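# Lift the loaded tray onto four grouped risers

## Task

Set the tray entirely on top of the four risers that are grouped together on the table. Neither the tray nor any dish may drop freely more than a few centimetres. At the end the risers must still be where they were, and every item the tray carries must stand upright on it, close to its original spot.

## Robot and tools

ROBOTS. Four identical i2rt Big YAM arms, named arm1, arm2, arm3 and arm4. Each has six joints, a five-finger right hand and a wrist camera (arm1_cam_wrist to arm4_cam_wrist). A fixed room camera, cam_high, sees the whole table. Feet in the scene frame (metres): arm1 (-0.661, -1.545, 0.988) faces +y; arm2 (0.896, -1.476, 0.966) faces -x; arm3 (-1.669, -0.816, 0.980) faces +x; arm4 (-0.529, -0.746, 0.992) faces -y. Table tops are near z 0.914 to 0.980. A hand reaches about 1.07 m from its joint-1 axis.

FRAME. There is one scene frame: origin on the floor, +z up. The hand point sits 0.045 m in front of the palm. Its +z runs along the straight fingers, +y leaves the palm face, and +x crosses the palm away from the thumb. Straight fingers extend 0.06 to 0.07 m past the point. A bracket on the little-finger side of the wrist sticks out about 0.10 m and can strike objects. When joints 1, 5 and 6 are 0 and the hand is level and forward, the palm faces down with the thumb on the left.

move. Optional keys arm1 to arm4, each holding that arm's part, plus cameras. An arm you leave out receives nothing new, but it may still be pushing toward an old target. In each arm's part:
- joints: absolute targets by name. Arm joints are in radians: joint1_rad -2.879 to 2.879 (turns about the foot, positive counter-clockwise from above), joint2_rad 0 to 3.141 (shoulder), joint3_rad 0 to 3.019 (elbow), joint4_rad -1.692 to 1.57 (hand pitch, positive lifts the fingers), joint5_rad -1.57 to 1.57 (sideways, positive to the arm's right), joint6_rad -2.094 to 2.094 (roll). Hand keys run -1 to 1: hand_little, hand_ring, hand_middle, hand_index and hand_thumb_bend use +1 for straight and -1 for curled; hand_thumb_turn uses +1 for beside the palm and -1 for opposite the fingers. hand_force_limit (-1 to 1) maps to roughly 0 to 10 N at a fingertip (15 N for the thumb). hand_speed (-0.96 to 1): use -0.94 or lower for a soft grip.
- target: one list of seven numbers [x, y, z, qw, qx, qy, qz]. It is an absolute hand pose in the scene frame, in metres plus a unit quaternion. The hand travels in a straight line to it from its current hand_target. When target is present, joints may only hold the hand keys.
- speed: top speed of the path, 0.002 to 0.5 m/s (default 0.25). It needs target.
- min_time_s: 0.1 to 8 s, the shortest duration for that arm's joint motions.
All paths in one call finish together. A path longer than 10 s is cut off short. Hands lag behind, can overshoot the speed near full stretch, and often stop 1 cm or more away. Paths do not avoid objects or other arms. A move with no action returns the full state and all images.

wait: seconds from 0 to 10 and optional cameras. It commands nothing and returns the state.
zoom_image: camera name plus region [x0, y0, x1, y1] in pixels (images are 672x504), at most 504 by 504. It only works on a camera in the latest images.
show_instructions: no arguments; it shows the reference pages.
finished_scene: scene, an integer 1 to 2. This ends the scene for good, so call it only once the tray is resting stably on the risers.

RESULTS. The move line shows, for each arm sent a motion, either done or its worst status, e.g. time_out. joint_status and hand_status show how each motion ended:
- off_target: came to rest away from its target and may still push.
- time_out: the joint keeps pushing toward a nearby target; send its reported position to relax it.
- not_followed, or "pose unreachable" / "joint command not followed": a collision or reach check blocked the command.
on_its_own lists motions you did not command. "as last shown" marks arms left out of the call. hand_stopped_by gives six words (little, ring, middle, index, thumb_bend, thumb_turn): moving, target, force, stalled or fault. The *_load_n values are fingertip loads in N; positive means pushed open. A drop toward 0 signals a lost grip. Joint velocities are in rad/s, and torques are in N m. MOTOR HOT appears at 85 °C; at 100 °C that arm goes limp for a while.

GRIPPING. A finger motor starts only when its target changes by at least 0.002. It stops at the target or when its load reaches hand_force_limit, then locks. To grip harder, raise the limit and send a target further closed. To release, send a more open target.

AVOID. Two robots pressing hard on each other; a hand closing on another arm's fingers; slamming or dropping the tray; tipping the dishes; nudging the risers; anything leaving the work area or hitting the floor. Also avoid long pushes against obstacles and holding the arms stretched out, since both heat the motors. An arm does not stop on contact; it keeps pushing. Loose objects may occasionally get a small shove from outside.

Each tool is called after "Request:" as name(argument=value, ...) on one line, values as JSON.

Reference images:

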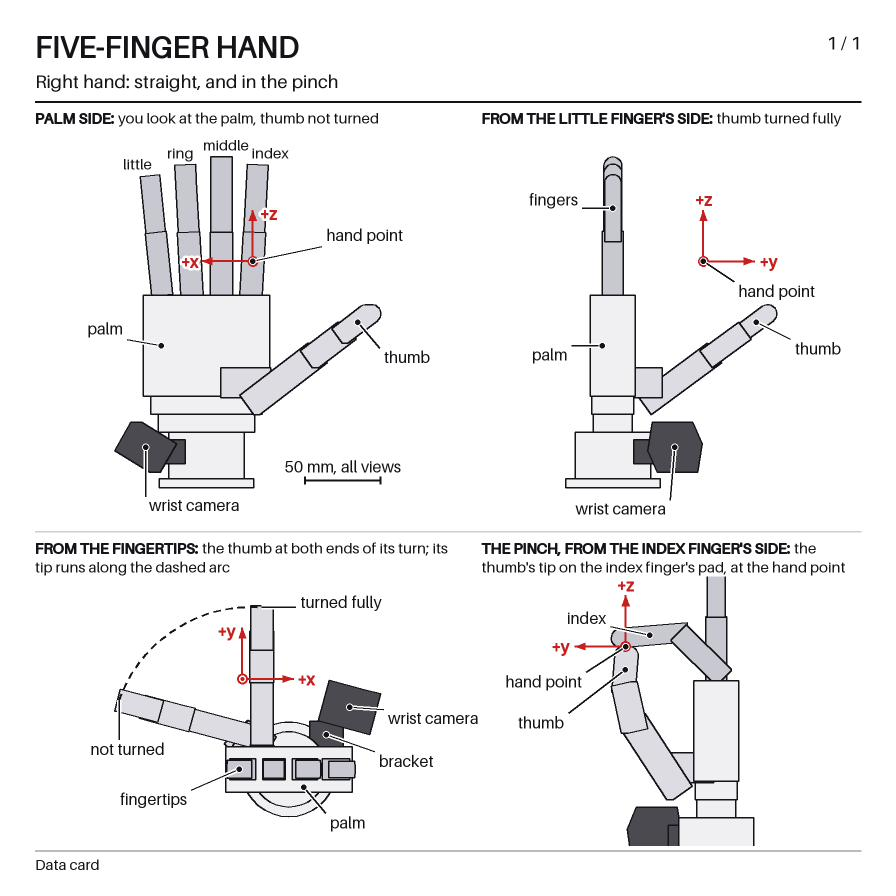

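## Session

Request:
move()

Scene clock: 0.00 s.
Joint torques (N m): no reading
Motor temperatures (°C): arm1=[24 30 29 25 27 24] | arm2=[27 27 32 29 24 23] | arm3=[32 34 24 29 24 26] | arm4=[22 32 31 26 27 25]
Heat: arm1: hottest joint2_rad 30 °C; arm2: hottest joint3_rad 32 °C; arm3: hottest joint2_rad 34 °C; arm4: hottest joint2_rad 32 °C.
Joint velocities: within noise
arm1.joint_positions: joint1_rad=-1.545 joint2_rad=+0.622 joint3_rad=+1.401 joint4_rad=-1.202 joint5_rad=-0.049 joint6_rad=-1.058 hand_little=+1.000 hand_ring=+1.000 hand_middle=+1.000 hand_index=+1.000 hand_thumb_turn=+1.000 hand_thumb_bend=+1.000 hand_force_limit=+0.000 hand_speed=-0.800
arm1.joint_status: not commanded
arm1.hand_stopped_by: target,target,target,target,target,target
arm1.little_load_n: 0.0
arm1.ring_load_n: 0.5
arm1.middle_load_n: 0.0
arm1.index_load_n: 0.0
arm1.thumb_bend_load_n: 0.0
arm1.thumb_turn_load_n: 0.0
arm1.hand: x=-0.4181 y=-1.5657 z=+1.5030 quat_wxyz=(-0.168, +0.816, -0.185, +0.522) (m; scene frame)
arm1.hand_target: x=-0.4197 y=-1.5657 z=+1.5140 quat_wxyz=(-0.170, +0.809, -0.183, +0.532) (m; scene frame)
arm1.hand_status: not commanded
arm2.joint_positions: joint1_rad=+0.168 joint2_rad=+0.649 joint3_rad=+1.464 joint4_rad=-1.525 joint5_rad=+0.057 joint6_rad=-1.162 hand_little=+1.000 hand_ring=+1.000 hand_middle=+1.000 hand_index=+1.000 hand_thumb_turn=+1.000 hand_thumb_bend=+1.000 hand_force_limit=+0.000 hand_speed=-0.800
arm2.joint_status: not commanded
arm2.hand_stopped_by: target,target,target,target,target,target
arm2.little_load_n: 0.0
arm2.ring_load_n: 0.0
arm2.middle_load_n: 0.0
arm2.index_load_n: 0.0
arm2.thumb_bend_load_n: 0.0
arm2.thumb_turn_load_n: 0.0
arm2.hand: x=+0.7011 y=-1.4540 z=+1.4451 quat_wxyz=(+0.408, -0.118, -0.900, +0.098) (m; scene frame)
arm2.hand_target: x=+0.7013 y=-1.4539 z=+1.4552 quat_wxyz=(+0.420, -0.117, -0.894, +0.101) (m; scene frame)
arm2.hand_status: not commanded
arm3.joint_positions: joint1_rad=+0.140 joint2_rad=+0.592 joint3_rad=+1.341 joint4_rad=-1.305 joint5_rad=-0.235 joint6_rad=-0.959 hand_little=+1.000 hand_ring=+1.000 hand_middle=+1.000 hand_index=+1.000 hand_thumb_turn=+1.000 hand_thumb_bend=+1.000 hand_force_limit=+0.000 hand_speed=-0.800
arm3.joint_status: not commanded
arm3.hand_stopped_by: target,target,target,target,target,target
arm3.little_load_n: 0.0
arm3.ring_load_n: 0.0
arm3.middle_load_n: 0.0
arm3.index_load_n: 0.0
arm3.thumb_bend_load_n: 0.0
arm3.thumb_turn_load_n: 0.0
arm3.hand: x=-1.4506 y=-0.7702 z=+1.4452 quat_wxyz=(-0.275, +0.857, -0.145, +0.411) (m; scene frame)
arm3.hand_target: x=-1.4514 y=-0.7703 z=+1.4555 quat_wxyz=(-0.278, +0.852, -0.142, +0.421) (m; scene frame)
arm3.hand_status: not commanded
arm4.joint_positions: joint1_rad=+0.462 joint2_rad=+0.628 joint3_rad=+1.399 joint4_rad=-1.175 joint5_rad=+0.282 joint6_rad=-1.136 hand_little=+1.000 hand_ring=+1.000 hand_middle=+1.000 hand_index=+1.000 hand_thumb_turn=+1.000 hand_thumb_bend=+1.000 hand_force_limit=+0.000 hand_speed=-0.800
arm4.joint_status: not commanded
arm4.hand_stopped_by: target,target,target,target,target,target
arm4.little_load_n: 0.0
arm4.ring_load_n: 0.0
arm4.middle_load_n: 0.0
arm4.index_load_n: 0.0
arm4.thumb_bend_load_n: 0.0
arm4.thumb_turn_load_n: 0.0
arm4.hand: x=-0.5134 y=-1.0008 z=+1.5187 quat_wxyz=(+0.287, +0.536, -0.634, +0.479) (m; scene frame)
arm4.hand_target: x=-0.5143 y=-0.9993 z=+1.5281 quat_wxyz=(+0.289, +0.530, -0.630, +0.488) (m; scene frame)
arm4.hand_status: not commanded
pictures: arm1_cam_wrist, arm2_cam_wrist, arm3_cam_wrist, arm4_cam_wrist, cam_high

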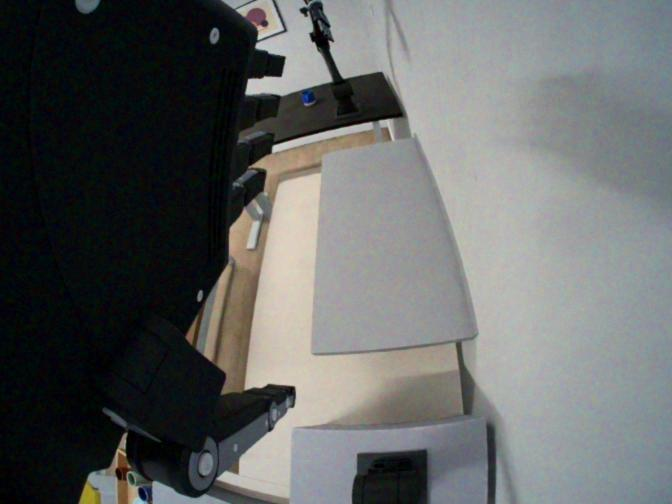

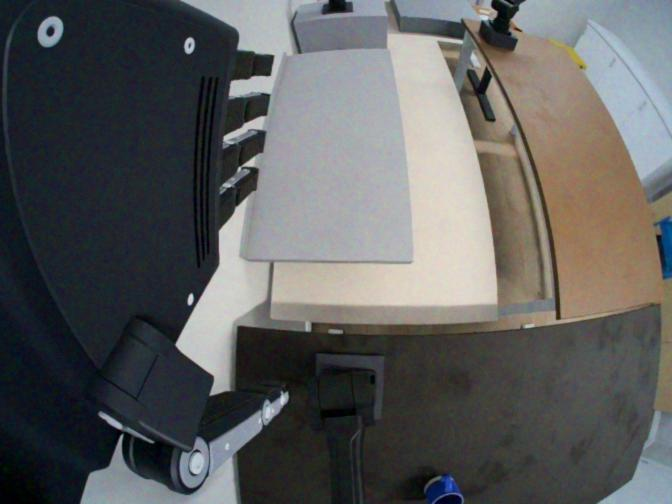

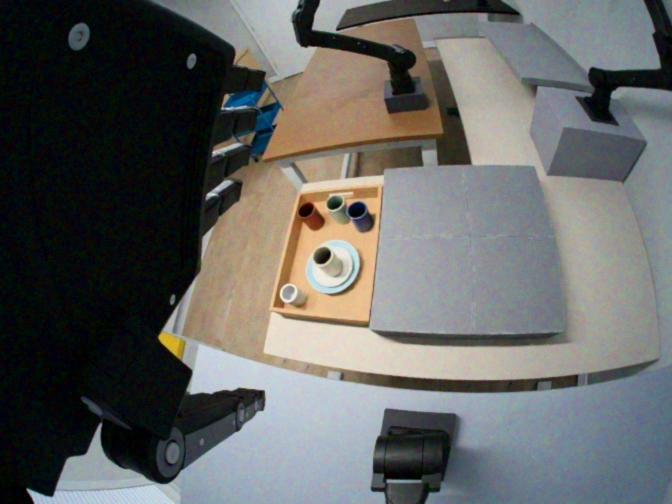

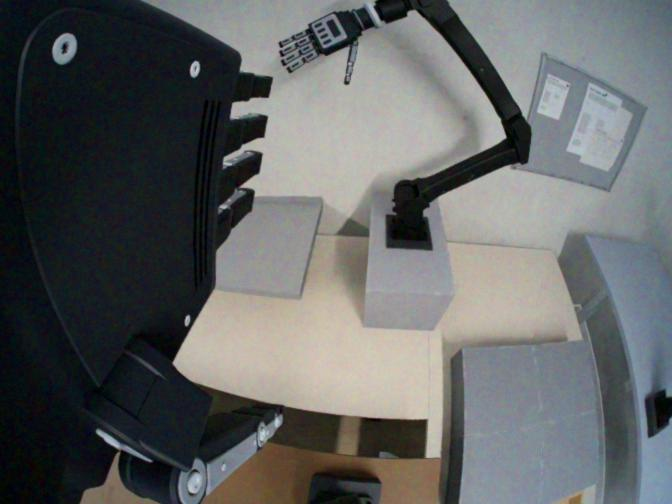

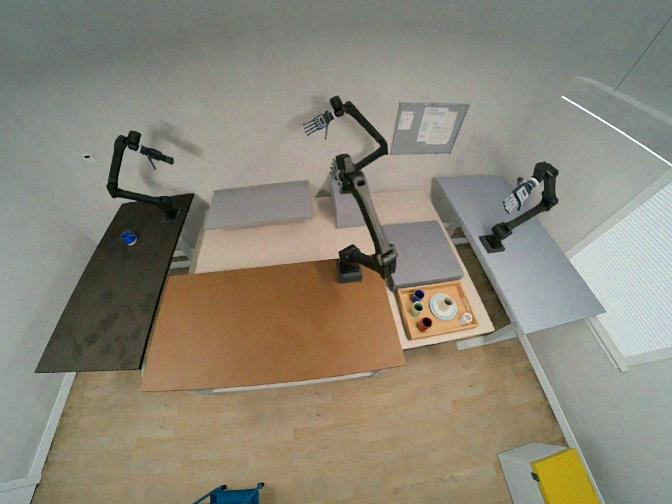

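Request:
move(arm3={"target": [-1.485, -0.712, 1.486, 0.183, -0.683, 0.683, -0.183], "speed": 0.3, "joints": {"hand_little": -0.24, "hand_ring": -0.24, "hand_middle": -0.24, "hand_index": -0.24, "hand_thumb_turn": -1, "hand_speed": -0.3}}, arm4={"target": [-0.747, -0.884, 1.478, 0.183, -0.683, -0.683, 0.183], "speed": 0.3, "joints": {"hand_little": -0.24, "hand_ring": -0.24, "hand_middle": -0.24, "hand_index": -0.24, "hand_thumb_turn": -1, "hand_speed": -0.3}}, cameras=["arm3_cam_wrist", "arm4_cam_wrist"])

Scene clock: 10.47 s.
Joint torques (N m): arm1=[1.32 2.14 9.91 2.17 0.04 0.02] | arm2=[-0.44 2.37 7.36 1.29 -0.01 -0.06] | arm3=[-1.26 -1.79 11.36 0.58 -0.04 0.07] | arm4=[-1.79 0.26 9.69 0.62 0.09 0.17]
Motor temperatures (°C): arm1=[24 30 30 26 27 24] | arm2=[27 27 33 29 24 23] | arm3=[32 34 25 29 24 26] | arm4=[22 32 32 27 27 25]
Heat: arm1: hottest joint2_rad 30 °C; arm2: hottest joint3_rad 33 °C; arm3: hottest joint2_rad 34 °C; arm4: hottest joint2_rad 32 °C.
move: arm3 off_target; arm4 off_target
Joint velocities: within noise
arm1, arm2: as last shown
arm1.ring_load_n: 0.0
arm3.joint_positions: joint1_rad=+0.431 joint2_rad=+0.817 joint3_rad=+1.619 joint4_rad=-1.673 joint5_rad=+0.156 joint6_rad=+0.327 hand_little=-0.240 hand_ring=-0.240 hand_middle=-0.240 hand_index=-0.240 hand_thumb_turn=-1.000 hand_thumb_bend=+1.000 hand_force_limit=+0.000 hand_speed=-0.300
arm3.joint_status: all done
arm3.hand_stopped_by: target,target,target,target,target,target
arm3.little_load_n: 0.0
arm3.ring_load_n: 0.0
arm3.middle_load_n: 0.5
arm3.index_load_n: 0.0
arm3.thumb_bend_load_n: 0.0
arm3.thumb_turn_load_n: 0.0
arm3.hand: x=-1.4793 y=-0.7088 z=+1.4686 quat_wxyz=(-0.287, +0.680, -0.645, +0.201) (m; scene frame)
arm3.hand_target: x=-1.4848 y=-0.7122 z=+1.4847 quat_wxyz=(-0.303, +0.667, -0.649, +0.205) (m; scene frame)
arm3.hand_status: off_target (0.019 m and 12.9 deg from the pose sent, 0.079 m and 71.8 deg at the start; a joint's target at an end of its range on 73 of 162 steps)
arm4.joint_positions: joint1_rad=-1.020 joint2_rad=+0.907 joint3_rad=+1.638 joint4_rad=-1.678 joint5_rad=+0.233 joint6_rad=+0.429 hand_little=-0.240 hand_ring=-0.240 hand_middle=-0.240 hand_index=-0.240 hand_thumb_turn=-1.000 hand_thumb_bend=+1.000 hand_force_limit=+0.000 hand_speed=-0.300
arm4.joint_status: all done
arm4.hand_stopped_by: target,target,target,target,target,target
arm4.little_load_n: 0.5
arm4.ring_load_n: 0.0
arm4.middle_load_n: 0.0
arm4.index_load_n: 0.0
arm4.thumb_bend_load_n: 0.0
arm4.thumb_turn_load_n: 0.0
arm4.hand: x=-0.7467 y=-0.8842 z=+1.4669 quat_wxyz=(+0.191, -0.655, -0.685, +0.255) (m; scene frame)
arm4.hand_target: x=-0.7473 y=-0.8838 z=+1.4771 quat_wxyz=(+0.190, -0.662, -0.677, +0.261) (m; scene frame)
arm4.hand_status: off_target (0.011 m and 8.9 deg from the pose sent, 0.264 m and 156.1 deg at the start; a joint's target at an end of its range on 45 of 162 steps)
pictures: arm3_cam_wrist, arm4_cam_wrist

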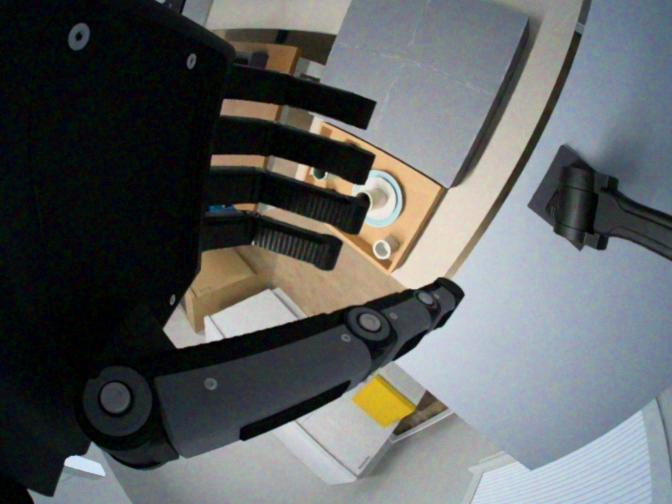

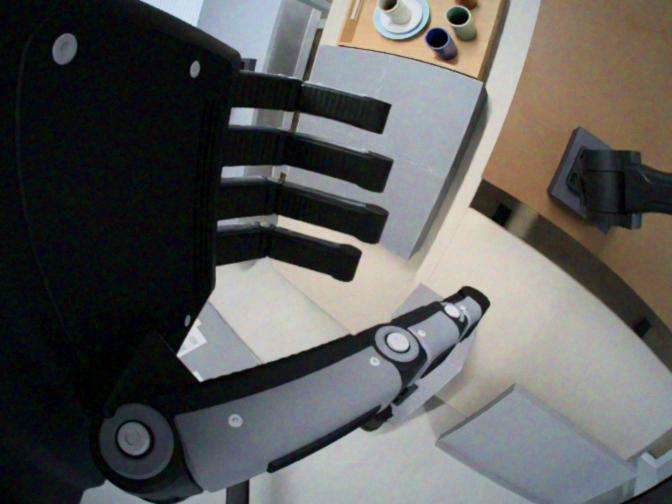

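Request:
move(arm1={"joints": {"joint1_rad": 0.6, "joint2_rad": 0.75, "joint3_rad": 1.4, "joint4_rad": -1.2, "joint5_rad": -0.1, "joint6_rad": -1.26}, "min_time_s": 5}, arm3={"target": [-1.43, -0.42, 1.05, 0.183, -0.683, 0.683, -0.183], "speed": 0.2}, arm4={"target": [-0.93, -0.52, 1.05, 0.183, -0.683, -0.683, 0.183], "speed": 0.2}, cameras=["arm1_cam_wrist", "arm3_cam_wrist", "arm4_cam_wrist"])

Scene clock: 17.77 s.
Joint torques (N m): arm1=[2.2 -3.78 9.09 1.91 -0.04 -0.07] | arm2=[-0.44 2.37 7.35 1.31 -0.01 -0.06] | arm3=[0.26 -10.7 10.35 0.91 0.24 0.03] | arm4=[-1.55 -9.58 10.58 1.55 -0.31 -0.19]
Motor temperatures (°C): arm1=[25 30 30 26 27 24] | arm2=[27 27 33 29 24 23] | arm3=[32 34 26 29 24 26] | arm4=[22 32 33 27 27 25]
Heat: arm1: hottest joint2_rad 30 °C; arm2: hottest joint3_rad 33 °C; arm3: hottest joint2_rad 34 °C; arm4: hottest joint3_rad 33 °C.
move: arm1 done; arm3 off_target; arm4 off_target
Joint velocities: within noise
arm1.joint_positions: joint1_rad=+0.589 joint2_rad=+0.783 joint3_rad=+1.399 joint4_rad=-1.202 joint5_rad=-0.099 joint6_rad=-1.252 hand_little=+1.000 hand_ring=+1.000 hand_middle=+1.000 hand_index=+1.000 hand_thumb_turn=+1.000 hand_thumb_bend=+1.000 hand_force_limit=+0.000 hand_speed=-0.800
arm1.joint_status: all done
arm1.hand_stopped_by: target,target,target,target,target,target
arm1.little_load_n: 0.0
arm1.ring_load_n: 0.0
arm1.middle_load_n: 0.0
arm1.index_load_n: 0.0
arm1.thumb_bend_load_n: 0.0
arm1.thumb_turn_load_n: 0.0
arm1.hand: x=-0.8198 y=-1.2709 z=+1.4618 quat_wxyz=(-0.457, +0.510, +0.720, +0.114) (m; scene frame)
arm1.hand_target: x=-0.8165 y=-1.2817 z=+1.4726 quat_wxyz=(-0.472, +0.497, +0.718, +0.118) (m; scene frame)
arm1.hand_status: not commanded
arm2: as last shown
arm3.joint_positions: joint1_rad=+1.070 joint2_rad=+1.474 joint3_rad=+0.984 joint4_rad=-0.850 joint5_rad=+0.459 joint6_rad=+1.008 hand_little=-0.240 hand_ring=-0.240 hand_middle=-0.240 hand_index=-0.240 hand_thumb_turn=-1.000 hand_thumb_bend=+1.000 hand_force_limit=+0.000 hand_speed=-0.300
arm3.joint_status: not commanded
arm3.hand_stopped_by: target,target,target,target,target,target
arm3.little_load_n: 0.0
arm3.ring_load_n: 0.0
arm3.middle_load_n: 0.5
arm3.index_load_n: 0.0
arm3.thumb_bend_load_n: 0.0
arm3.thumb_turn_load_n: 0.0
arm3.hand: x=-1.4333 y=-0.4340 z=+1.0437 quat_wxyz=(-0.168, +0.689, -0.680, +0.190) (m; scene frame)
arm3.hand_target: x=-1.4302 y=-0.4203 z=+1.0503 quat_wxyz=(-0.183, +0.683, -0.683, +0.183) (m; scene frame)
arm3.hand_status: off_target (0.016 m and 2.1 deg from the pose sent, 0.511 m and 12.9 deg at the start)
arm4.joint_positions: joint1_rad=-2.195 joint2_rad=+1.504 joint3_rad=+0.977 joint4_rad=-0.637 joint5_rad=-0.302 joint6_rad=-0.542 hand_little=-0.240 hand_ring=-0.240 hand_middle=-0.240 hand_index=-0.240 hand_thumb_turn=-1.000 hand_thumb_bend=+1.000 hand_force_limit=+0.000 hand_speed=-0.300
arm4.joint_status: not commanded
arm4.hand_stopped_by: target,target,target,target,target,target
arm4.little_load_n: 0.0
arm4.ring_load_n: 0.0
arm4.middle_load_n: 0.0
arm4.index_load_n: 0.0
arm4.thumb_bend_load_n: -0.5
arm4.thumb_turn_load_n: 0.0
arm4.hand: x=-0.9138 y=-0.5344 z=+1.0418 quat_wxyz=(+0.162, -0.693, -0.679, +0.180) (m; scene frame)
arm4.hand_target: x=-0.9293 y=-0.5202 z=+1.0506 quat_wxyz=(+0.183, -0.683, -0.683, +0.183) (m; scene frame)
arm4.hand_status: off_target (0.023 m and 2.7 deg from the pose sent, 0.583 m and 8.9 deg at the start)
pictures: arm1_cam_wrist, arm3_cam_wrist, arm4_cam_wrist

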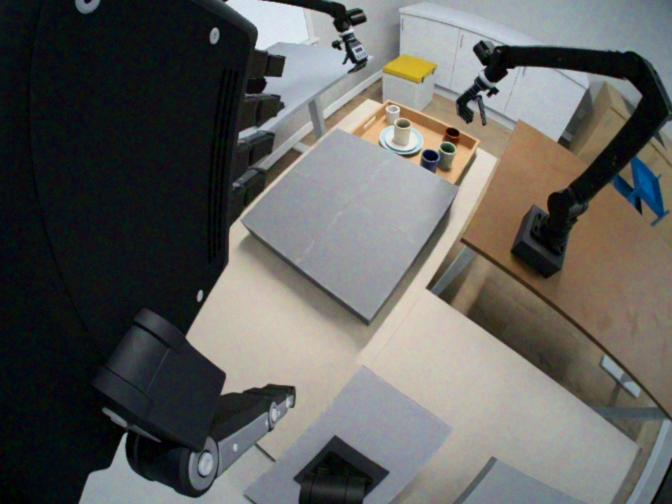

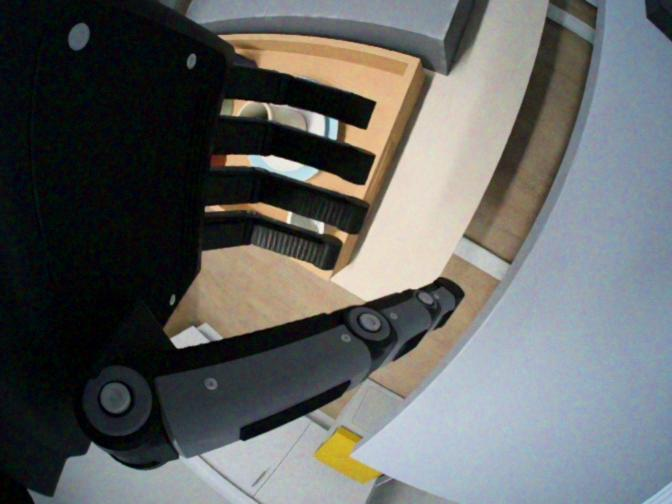

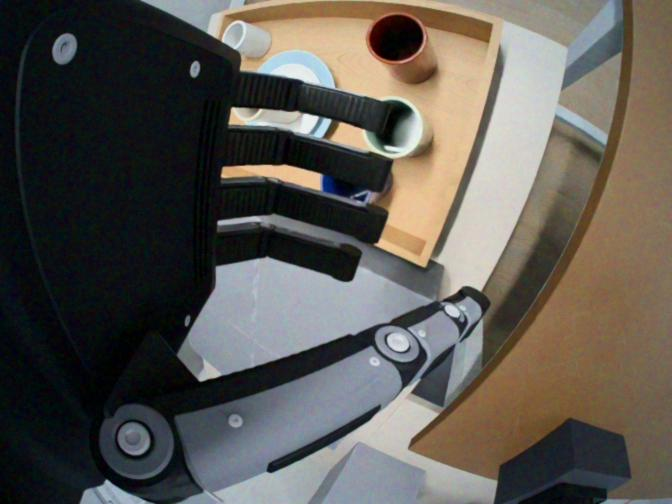

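Request:
zoom_image(camera="arm3_cam_wrist", region=[200, 20, 480, 300])

Request:
zoom_image(camera="arm4_cam_wrist", region=[220, 0, 540, 280])

Scaled by 1.800 from the camera's 672x504 image, which has a finer 960x720 frame.

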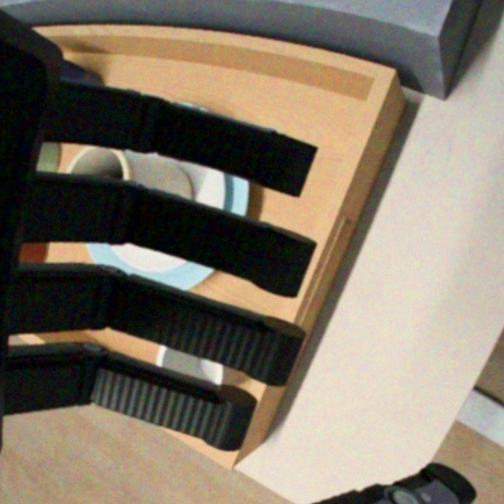

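Scaled by 1.575 from the camera's 672x504 image, which has a finer 960x720 frame.

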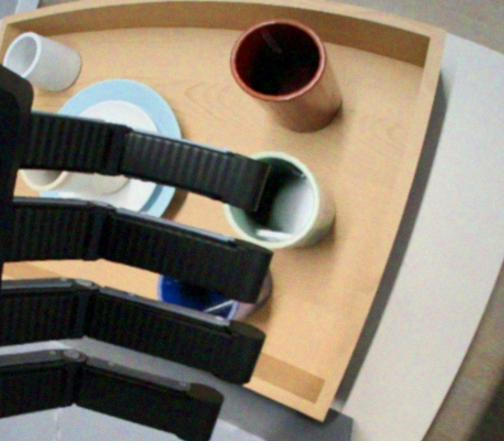

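Request:
move(arm3={"target": [-1.344, -0.409, 0.90, 0.2598, -0.6271, 0.6784, -0.2810], "speed": 0.15}, arm4={"target": [-0.8375, -0.4986, 0.93, 0, -0.6997, -0.7145, 0], "speed": 0.15, "joints": {"hand_little": 1, "hand_ring": 1, "hand_middle": 1, "hand_index": 1}}, cameras=["arm1_cam_wrist", "arm3_cam_wrist", "arm4_cam_wrist"])

Scene clock: 149.40 s.
Joint torques (N m): arm1=[2.2 -3.72 9.06 1.91 -0.04 -0.06] | arm2=[-0.44 2.37 7.36 1.31 -0.01 -0.07] | arm3=[-1.38 -13.33 5.6 1.07 0.51 -0.26] | arm4=[-1.79 -11.58 8.08 -0.46 0.18 -0.18]
Motor temperatures (°C): arm1=[24 30 34 26 26 24] | arm2=[27 27 36 28 24 23] | arm3=[32 34 31 29 24 26] | arm4=[22 34 41 26 27 25]
Heat: arm1: hottest joint3_rad 34 °C; arm2: hottest joint3_rad 36 °C; arm3: hottest joint2_rad 34 °C; arm4: hottest joint3_rad 41 °C.
move: arm3 done; arm4 done
Joint velocities: within noise
arm1, arm2: as last shown
arm1.hand: x=-0.8198 y=-1.2709 z=+1.4619 quat_wxyz=(-0.457, +0.510, +0.720, +0.114) (m; scene frame)
arm3.joint_positions: joint1_rad=+1.037 joint2_rad=+1.840 joint3_rad=+0.917 joint4_rad=-0.234 joint5_rad=+0.686 joint6_rad=+0.978 hand_little=-0.240 hand_ring=-0.240 hand_middle=-0.240 hand_index=-0.240 hand_thumb_turn=-1.000 hand_thumb_bend=+1.000 hand_force_limit=+0.000 hand_speed=-0.300
arm3.joint_status: not commanded
arm3.hand_stopped_by: target,target,target,target,target,target
arm3.little_load_n: 0.0
arm3.ring_load_n: 0.0
arm3.middle_load_n: 0.0
arm3.index_load_n: 0.0
arm3.thumb_bend_load_n: 0.0
arm3.thumb_turn_load_n: 0.0
arm3.hand: x=-1.3462 y=-0.4033 z=+0.9066 quat_wxyz=(-0.263, +0.625, -0.680, +0.277) (m; scene frame)
arm3.hand_target: x=-1.3442 y=-0.4091 z=+0.9000 quat_wxyz=(-0.260, +0.627, -0.678, +0.281) (m; scene frame)
arm3.hand_status: done (0.009 m and 0.7 deg from the pose sent, 0.171 m and 16.5 deg at the start)
arm4.joint_positions: joint1_rad=-2.209 joint2_rad=+1.817 joint3_rad=+1.031 joint4_rad=-0.772 joint5_rad=-0.010 joint6_rad=-0.648 hand_little=+1.000 hand_ring=+1.000 hand_middle=+1.000 hand_index=+1.000 hand_thumb_turn=-1.000 hand_thumb_bend=+1.000 hand_force_limit=+0.000 hand_speed=-0.300
arm4.joint_status: all done
arm4.hand_stopped_by: target,target,target,target,target,target
arm4.little_load_n: 0.0
arm4.ring_load_n: 0.0
arm4.middle_load_n: 0.0
arm4.index_load_n: 0.0
arm4.thumb_bend_load_n: 0.0
arm4.thumb_turn_load_n: 0.0
arm4.hand: x=-0.8329 y=-0.5073 z=+0.9305 quat_wxyz=(+0.002, -0.703, -0.711, +0.002) (m; scene frame)
arm4.hand_target: x=-0.8374 y=-0.4988 z=+0.9300 quat_wxyz=(+0.000, -0.700, -0.714, +0.000) (m; scene frame)
arm4.hand_status: done (0.010 m and 0.6 deg from the pose sent, 0.140 m and 28.1 deg at the start)
pictures: arm1_cam_wrist, arm3_cam_wrist, arm4_cam_wrist

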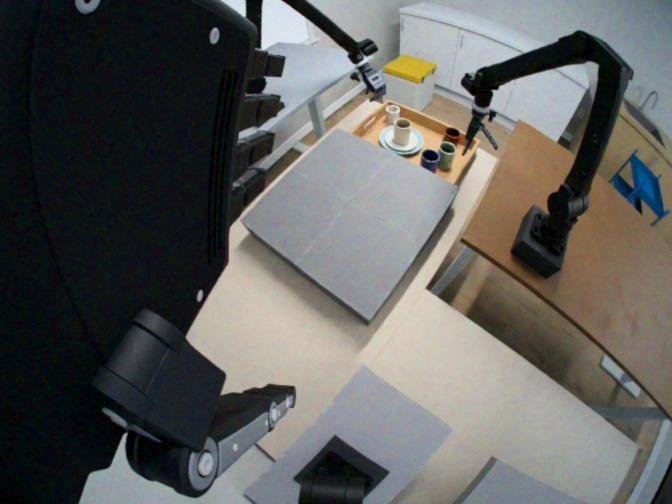

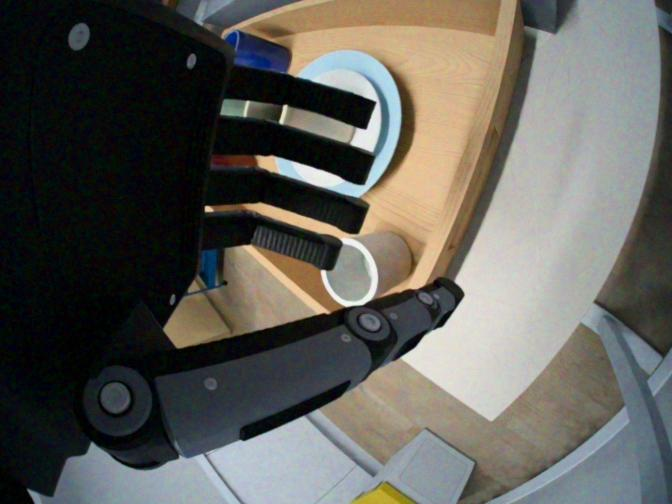

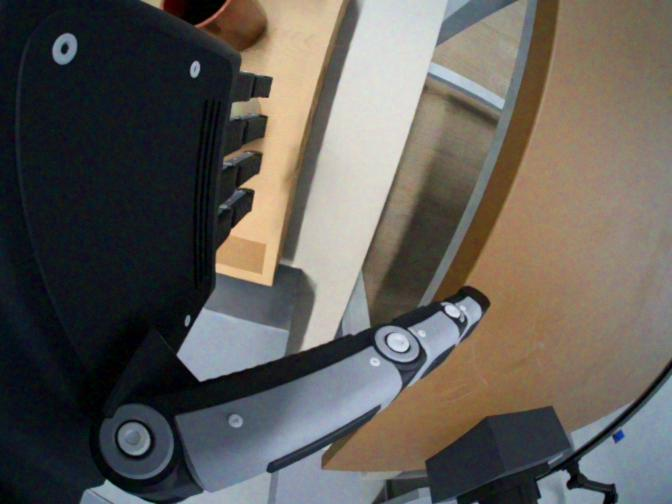

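Request:
zoom_image(camera="arm1_cam_wrist", region=[340, 60, 520, 200])

Request:
zoom_image(camera="arm3_cam_wrist", region=[200, 20, 540, 320])

Request:
zoom_image(camera="arm4_cam_wrist", region=[160, 0, 400, 320])

Scaled by 2.800 from the camera's 672x504 image, which has a finer 960x720 frame.

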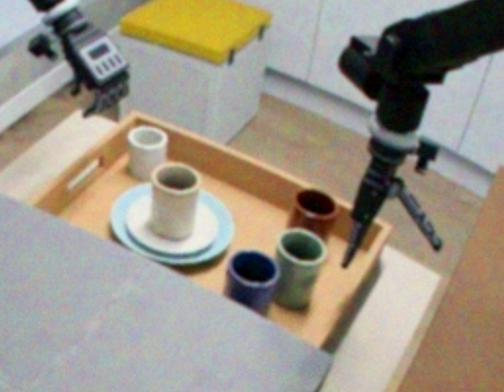

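Scaled by 1.482 from the camera's 672x504 image, which has a finer 960x720 frame.

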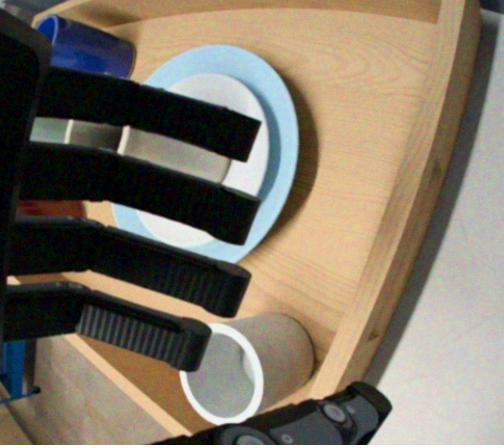

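Scaled by 1.575 from the camera's 672x504 image, which has a finer 960x720 frame.

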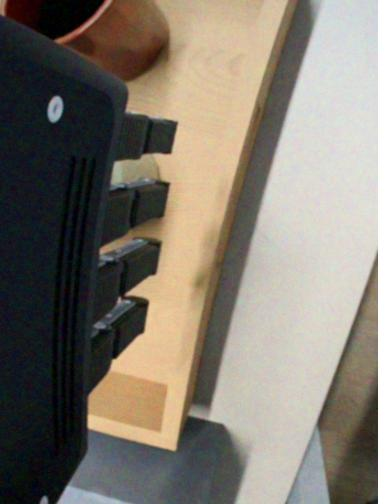

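Request:
move(arm4={"target": [-0.843, -0.494, 0.84, 0, -0.6997, -0.7145, 0], "speed": 0.08}, cameras=["arm1_cam_wrist", "arm4_cam_wrist"])

Request:
zoom_image(camera="arm4_cam_wrist", region=[160, 0, 400, 320])

Request:
zoom_image(camera="arm1_cam_wrist", region=[400, 90, 500, 180])

Scene clock: 169.70 s.
Joint torques (N m): arm1=[2.2 -3.66 9.07 1.89 -0.04 -0.06] | arm2=[-0.38 2.32 7.38 1.32 -0.01 -0.07] | arm3=[-0.85 -13.51 5.67 1.24 0.55 -0.22] | arm4=[-1.61 -12.63 6.32 0.61 0.18 -0.18]
Motor temperatures (°C): arm1=[24 29 34 26 26 24] | arm2=[26 27 36 28 24 23] | arm3=[32 34 29 29 24 26] | arm4=[22 34 39 26 27 25]
Heat: arm1: hottest joint3_rad 34 °C; arm2: hottest joint3_rad 36 °C; arm3: hottest joint2_rad 34 °C; arm4: hottest joint3_rad 39 °C.
move: arm4 off_target
Joint velocities: within noise
arm1, arm2, arm3: as last shown
arm3.hand: x=-1.3463 y=-0.4033 z=+0.9066 quat_wxyz=(-0.263, +0.625, -0.680, +0.277) (m; scene frame)
arm4.joint_positions: joint1_rad=-2.209 joint2_rad=+2.018 joint3_rad=+1.039 joint4_rad=-0.599 joint5_rad=-0.010 joint6_rad=-0.649 hand_little=+1.000 hand_ring=+1.000 hand_middle=+1.000 hand_index=+1.000 hand_thumb_turn=-1.000 hand_thumb_bend=+1.000 hand_force_limit=+0.000 hand_speed=-0.300
arm4.joint_status: not commanded
arm4.hand_stopped_by: target,target,target,target,target,target
arm4.little_load_n: 0.0
arm4.ring_load_n: -0.5
arm4.middle_load_n: 0.0
arm4.index_load_n: 0.0
arm4.thumb_bend_load_n: 0.0
arm4.thumb_turn_load_n: 0.0
arm4.hand: x=-0.8355 y=-0.5045 z=+0.8461 quat_wxyz=(-0.008, -0.703, -0.711, +0.000) (m; scene frame)
arm4.hand_target: x=-0.8428 y=-0.4943 z=+0.8403 quat_wxyz=(+0.000, -0.700, -0.715, +0.000) (m; scene frame)
arm4.hand_status: off_target (0.014 m and 1.1 deg from the pose sent, 0.092 m and 0.6 deg at the start)
pictures: arm1_cam_wrist, arm4_cam_wrist

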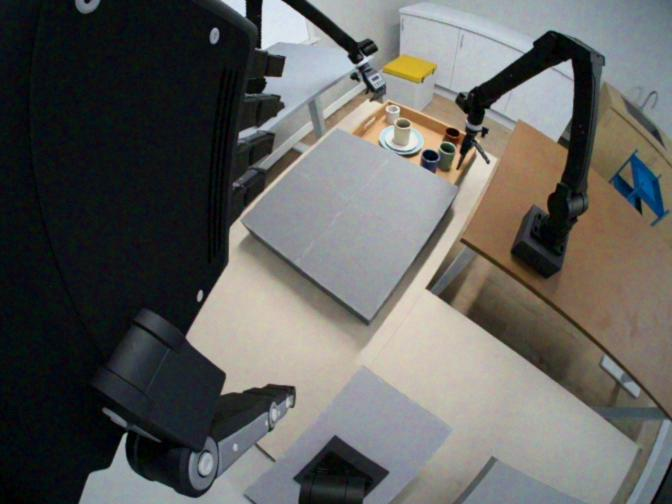

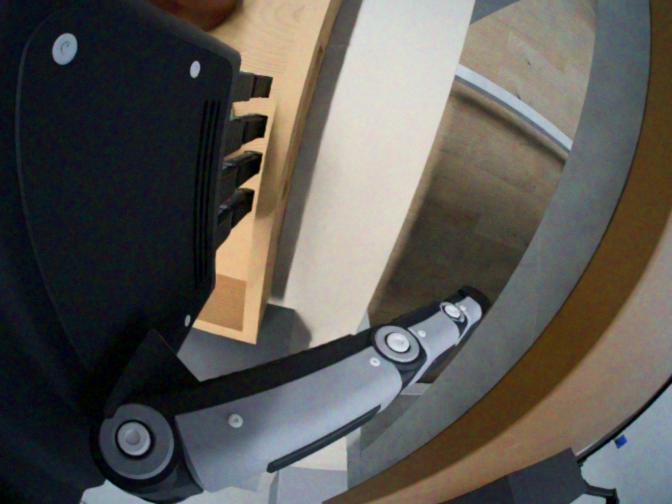

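Scaled by 1.575 from the camera's 672x504 image, which has a finer 960x720 frame.

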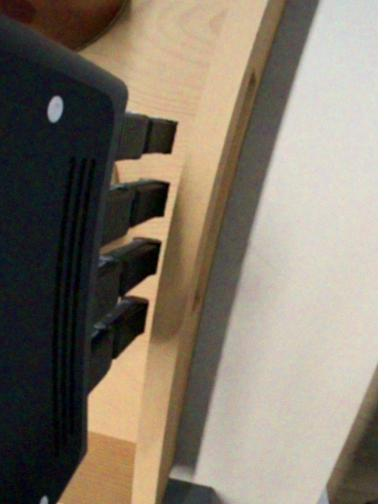

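Scaled by 5.040 from the camera's 672x504 image, which has a finer 960x720 frame.

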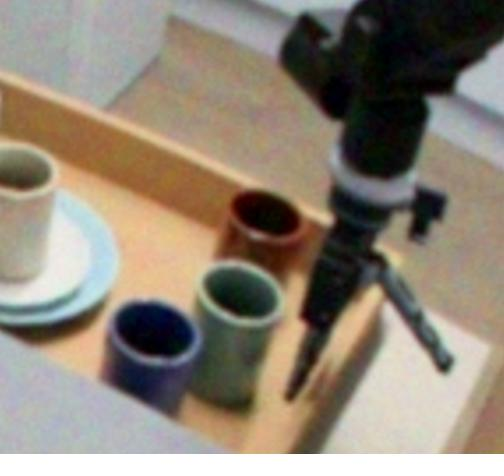

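Request:
move(arm4={"target": [-0.844, -0.494, 0.796, 0, -0.6997, -0.7145, 0], "speed": 0.06}, cameras=["arm1_cam_wrist", "arm4_cam_wrist"])

Request:
zoom_image(camera="arm4_cam_wrist", region=[160, 0, 400, 320])

Request:
zoom_image(camera="arm1_cam_wrist", region=[400, 90, 500, 180])

Scene clock: 177.20 s.
Joint torques (N m): arm1=[2.2 -3.78 9.07 1.91 -0.04 -0.07] | arm2=[-0.56 2.43 7.32 1.29 -0.01 -0.07] | arm3=[-1.26 -13.39 5.53 1.17 0.55 -0.26] | arm4=[-1.55 -12.92 5.5 0.61 0.18 -0.16]
Motor temperatures (°C): arm1=[24 29 34 26 26 24] | arm2=[26 27 36 28 24 23] | arm3=[32 34 28 29 24 26] | arm4=[22 34 38 26 27 25]
Heat: arm1: hottest joint3_rad 34 °C; arm2: hottest joint3_rad 36 °C; arm3: hottest joint2_rad 34 °C; arm4: hottest joint3_rad 38 °C.
move: arm4 off_target
Joint velocities: within noise
arm1, arm2, arm3: as last shown
arm4.joint_positions: joint1_rad=-2.209 joint2_rad=+2.120 joint3_rad=+1.055 joint4_rad=-0.509 joint5_rad=-0.010 joint6_rad=-0.649 hand_little=+1.000 hand_ring=+1.000 hand_middle=+1.000 hand_index=+1.000 hand_thumb_turn=-1.000 hand_thumb_bend=+1.000 hand_force_limit=+0.000 hand_speed=-0.300
arm4.joint_status: not commanded
arm4.hand_stopped_by: target,target,target,target,target,target
arm4.little_load_n: 0.0
arm4.ring_load_n: 0.0
arm4.middle_load_n: 0.0
arm4.index_load_n: 0.0
arm4.thumb_bend_load_n: 0.0
arm4.thumb_turn_load_n: 0.0
arm4.hand: x=-0.8382 y=-0.5021 z=+0.8042 quat_wxyz=(-0.006, -0.703, -0.711, +0.000) (m; scene frame)
arm4.hand_target: x=-0.8439 y=-0.4942 z=+0.7964 quat_wxyz=(+0.000, -0.700, -0.715, +0.000) (m; scene frame)
arm4.hand_status: off_target (0.013 m and 0.9 deg from the pose sent, 0.052 m and 1.1 deg at the start)
pictures: arm1_cam_wrist, arm4_cam_wrist

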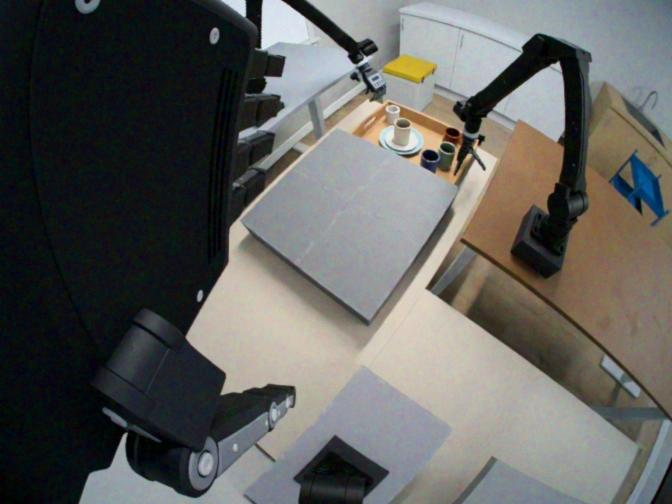

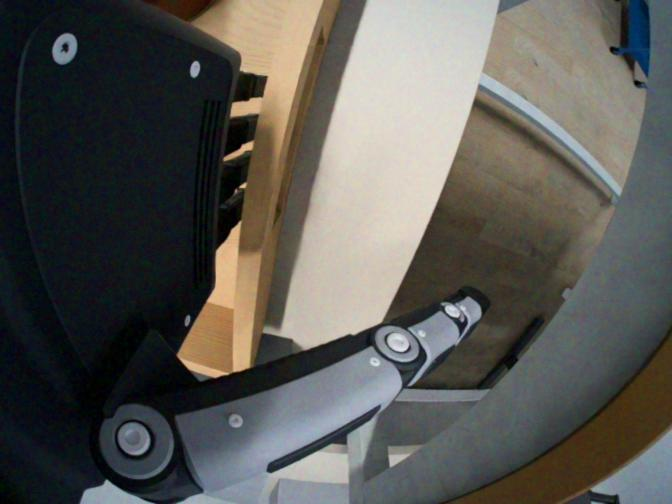

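Scaled by 1.575 from the camera's 672x504 image, which has a finer 960x720 frame.

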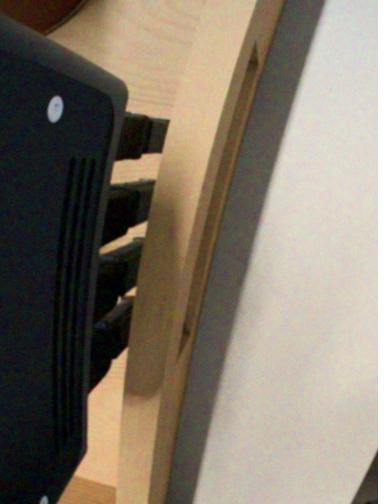

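Scaled by 5.040 from the camera's 672x504 image, which has a finer 960x720 frame.

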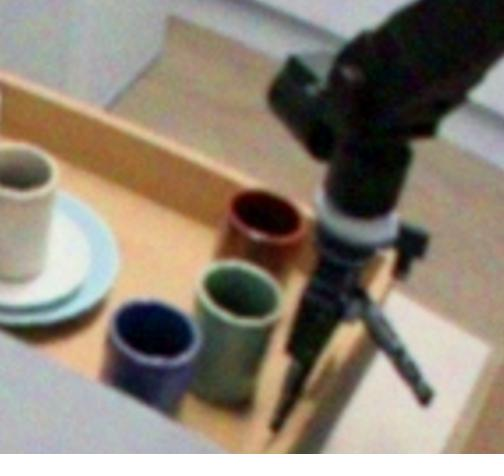

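Request:
move(arm4={"target": [-0.870, -0.494, 0.796, 0, -0.6997, -0.7145, 0], "speed": 0.02}, cameras=["arm1_cam_wrist"])

Request:
zoom_image(camera="arm1_cam_wrist", region=[400, 90, 500, 180])

Request:
move(arm4={"target": [-0.882, -0.494, 0.796, 0, -0.6997, -0.7145, 0], "speed": 0.02}, cameras=["arm1_cam_wrist", "arm4_cam_wrist"])

Request:
zoom_image(camera="arm1_cam_wrist", region=[400, 90, 500, 180])

Scene clock: 182.17 s.
Joint torques (N m): arm1=[2.2 -3.72 9.05 1.91 -0.04 -0.06] | arm2=[-0.38 2.43 7.38 1.28 0 -0.06] | arm3=[-0.85 -13.39 5.53 1.13 0.53 -0.24] | arm4=[-0.5 -13.27 6.39 -0.31 0.11 0.15]
Motor temperatures (°C): arm1=[24 29 34 26 26 24] | arm2=[26 27 36 28 24 23] | arm3=[32 35 28 29 24 26] | arm4=[22 34 37 26 27 25]
Heat: arm1: hottest joint3_rad 34 °C; arm2: hottest joint3_rad 36 °C; arm3: hottest joint2_rad 35 °C; arm4: hottest joint3_rad 37 °C.
move: arm4 done
Joint velocities: within noise
arm1, arm2, arm3: as last shown
arm1.middle_load_n: -0.5
arm3.thumb_bend_load_n: -0.5
arm4.joint_positions: joint1_rad=-2.190 joint2_rad=+2.143 joint3_rad=+1.117 joint4_rad=-0.524 joint5_rad=-0.008 joint6_rad=-0.646 hand_little=+1.000 hand_ring=+1.000 hand_middle=+1.000 hand_index=+1.000 hand_thumb_turn=-1.000 hand_thumb_bend=+1.000 hand_force_limit=+0.000 hand_speed=-0.300
arm4.joint_status: not commanded
arm4.hand_stopped_by: target,target,target,target,target,target
arm4.little_load_n: 0.0
arm4.ring_load_n: 0.0
arm4.middle_load_n: 0.0
arm4.index_load_n: 0.0
arm4.thumb_bend_load_n: 0.0
arm4.thumb_turn_load_n: 0.0
arm4.hand: x=-0.8635 y=-0.4928 z=+0.8039 quat_wxyz=(+0.006, -0.698, -0.717, +0.001) (m; scene frame)
arm4.hand_target: x=-0.8697 y=-0.4942 z=+0.7961 quat_wxyz=(+0.000, -0.700, -0.715, +0.000) (m; scene frame)
arm4.hand_status: done (0.010 m and 0.8 deg from the pose sent, 0.034 m and 0.9 deg at the start)
pictures: arm1_cam_wrist

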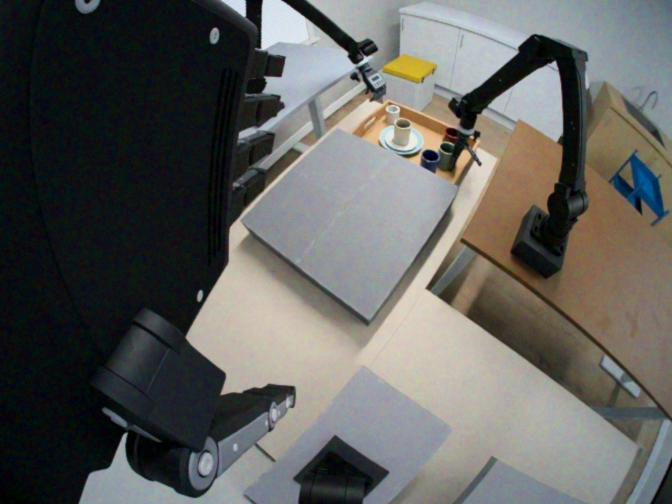

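Scaled by 5.040 from the camera's 672x504 image, which has a finer 960x720 frame.

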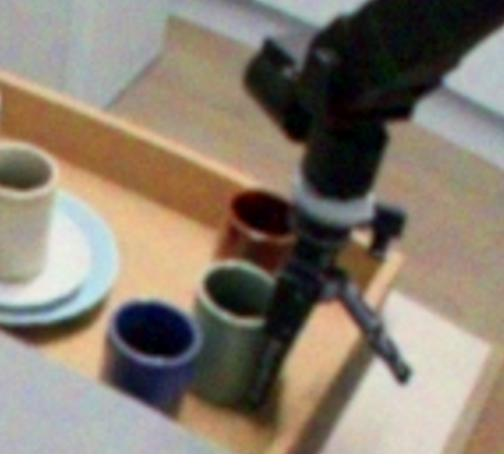

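Scene clock: 183.27 s.
Joint torques (N m): arm1=[2.14 -3.66 9.07 1.92 -0.04 -0.06] | arm2=[-0.44 2.43 7.36 1.33 -0.01 -0.06] | arm3=[-1.2 -13.27 5.6 1.16 0.53 -0.23] | arm4=[0.03 -13.04 7.39 0.21 -0.16 0.2]
Motor temperatures (°C): arm1=[24 29 34 26 26 24] | arm2=[26 27 36 28 24 23] | arm3=[32 35 28 29 24 26] | arm4=[22 34 37 26 27 25]
Heat: arm1: hottest joint3_rad 34 °C; arm2: hottest joint3_rad 36 °C; arm3: hottest joint2_rad 35 °C; arm4: hottest joint3_rad 37 °C.
move: arm4 off_target
Joint velocities: within noise
arm1, arm2, arm3: as last shown
arm1.middle_load_n: 0.0
arm2.thumb_bend_load_n: -0.5
arm3.thumb_bend_load_n: 0.0
arm4.joint_positions: joint1_rad=-2.185 joint2_rad=+2.149 joint3_rad=+1.138 joint4_rad=-0.555 joint5_rad=-0.002 joint6_rad=-0.638 hand_little=+1.000 hand_ring=+1.000 hand_middle=+1.000 hand_index=+1.000 hand_thumb_turn=-1.000 hand_thumb_bend=+1.000 hand_force_limit=+0.000 hand_speed=-0.300
arm4.joint_status: not commanded
arm4.hand_stopped_by: target,target,target,target,target,target
arm4.little_load_n: 0.0
arm4.ring_load_n: 0.0
arm4.middle_load_n: 0.0
arm4.index_load_n: 0.0
arm4.thumb_bend_load_n: 0.0
arm4.thumb_turn_load_n: 0.0
arm4.hand: x=-0.8656 y=-0.4930 z=+0.8063 quat_wxyz=(-0.002, -0.699, -0.715, -0.003) (m; scene frame)
arm4.hand_target: x=-0.8815 y=-0.4943 z=+0.7966 quat_wxyz=(+0.000, -0.700, -0.715, +0.000) (m; scene frame)
arm4.hand_status: off_target (0.019 m and 0.5 deg from the pose sent, 0.020 m and 0.8 deg at the start)
pictures: arm1_cam_wrist, arm4_cam_wrist

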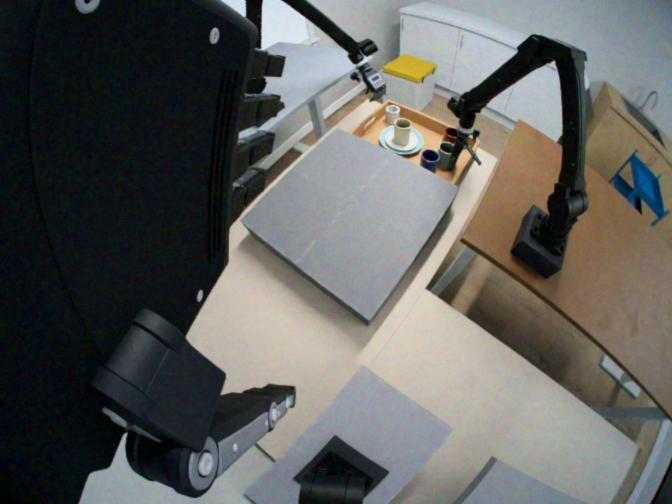

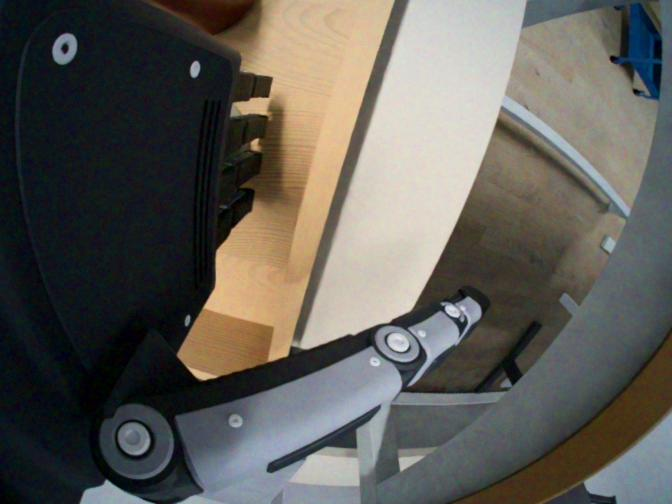

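Scaled by 5.040 from the camera's 672x504 image, which has a finer 960x720 frame.

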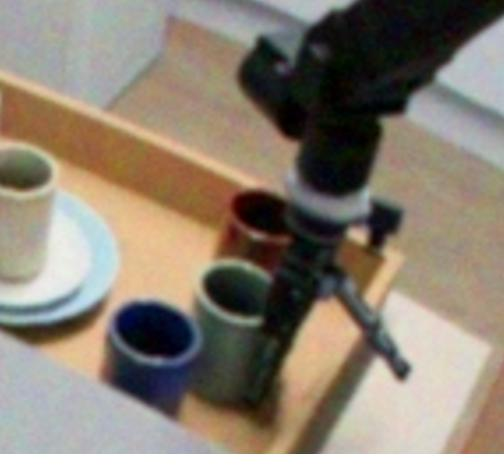

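Request:
move(arm4={"target": [-0.893, -0.494, 0.794, 0, -0.6997, -0.7145, 0], "speed": 0.015}, cameras=["arm1_cam_wrist"])

Request:
zoom_image(camera="arm1_cam_wrist", region=[400, 90, 500, 180])

Scene clock: 186.30 s.
Joint torques (N m): arm1=[2.2 -3.66 9.07 1.92 -0.04 -0.06] | arm2=[-0.44 2.43 7.35 1.31 0 -0.07] | arm3=[-1.14 -13.33 5.57 1.21 0.51 -0.25] | arm4=[-0.09 -13.1 7.28 0.24 -0.26 0.22]
Motor temperatures (°C): arm1=[24 29 34 26 26 24] | arm2=[26 27 36 28 24 23] | arm3=[32 35 28 29 24 26] | arm4=[22 34 37 26 27 25]
Heat: arm1: hottest joint3_rad 34 °C; arm2: hottest joint3_rad 36 °C; arm3: hottest joint2_rad 35 °C; arm4: hottest joint3_rad 37 °C.
move: arm4 off_target
Joint velocities: within noise
arm1, arm3: as last shown
arm2.joint_positions: joint1_rad=+0.168 joint2_rad=+0.649 joint3_rad=+1.464 joint4_rad=-1.525 joint5_rad=+0.057 joint6_rad=-1.162 hand_little=+1.000 hand_ring=+1.000 hand_middle=+1.000 hand_index=+1.000 hand_thumb_turn=+1.000 hand_thumb_bend=+1.000 hand_force_limit=+0.000 hand_speed=-0.800
arm2.joint_status: not commanded
arm2.hand_stopped_by: target,target,target,target,target,target
arm2.little_load_n: 0.0
arm2.ring_load_n: 0.0
arm2.middle_load_n: 0.0
arm2.index_load_n: 0.0
arm2.thumb_bend_load_n: 0.0
arm2.thumb_turn_load_n: 0.0
arm2.hand: x=+0.7011 y=-1.4540 z=+1.4451 quat_wxyz=(+0.408, -0.118, -0.900, +0.098) (m; scene frame)
arm2.hand_target: x=+0.7013 y=-1.4539 z=+1.4552 quat_wxyz=(+0.420, -0.117, -0.894, +0.101) (m; scene frame)
arm2.hand_status: not commanded
arm3.middle_load_n: -0.5
arm4.joint_positions: joint1_rad=-2.171 joint2_rad=+2.164 joint3_rad=+1.172 joint4_rad=-0.570 joint5_rad=+0.001 joint6_rad=-0.627 hand_little=+1.000 hand_ring=+1.000 hand_middle=+1.000 hand_index=+1.000 hand_thumb_turn=-1.000 hand_thumb_bend=+1.000 hand_force_limit=+0.000 hand_speed=-0.300
arm4.joint_status: not commanded
arm4.hand_stopped_by: target,target,target,target,target,target
arm4.little_load_n: 0.0
arm4.ring_load_n: 0.0
arm4.middle_load_n: -0.5
arm4.index_load_n: 0.0
arm4.thumb_bend_load_n: 0.0
arm4.thumb_turn_load_n: 0.0
arm4.hand: x=-0.8788 y=-0.4916 z=+0.8059 quat_wxyz=(+0.000, -0.697, -0.717, -0.004) (m; scene frame)
arm4.hand_target: x=-0.8924 y=-0.4942 z=+0.7945 quat_wxyz=(+0.000, -0.700, -0.715, +0.000) (m; scene frame)
arm4.hand_status: off_target (0.019 m and 0.6 deg from the pose sent, 0.030 m and 0.5 deg at the start)
pictures: arm1_cam_wrist

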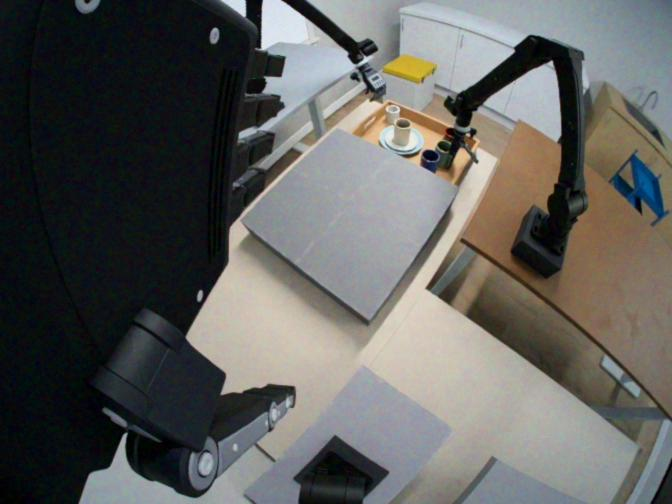

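Scaled by 5.040 from the camera's 672x504 image, which has a finer 960x720 frame.

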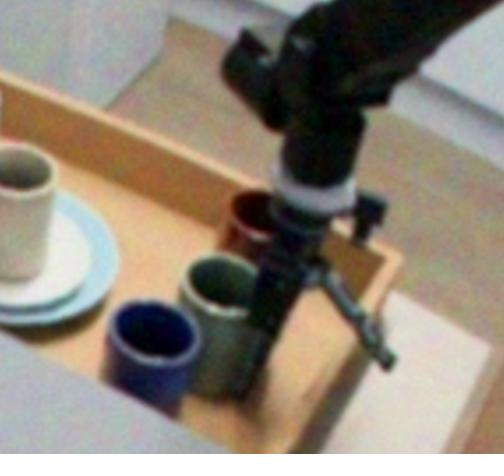

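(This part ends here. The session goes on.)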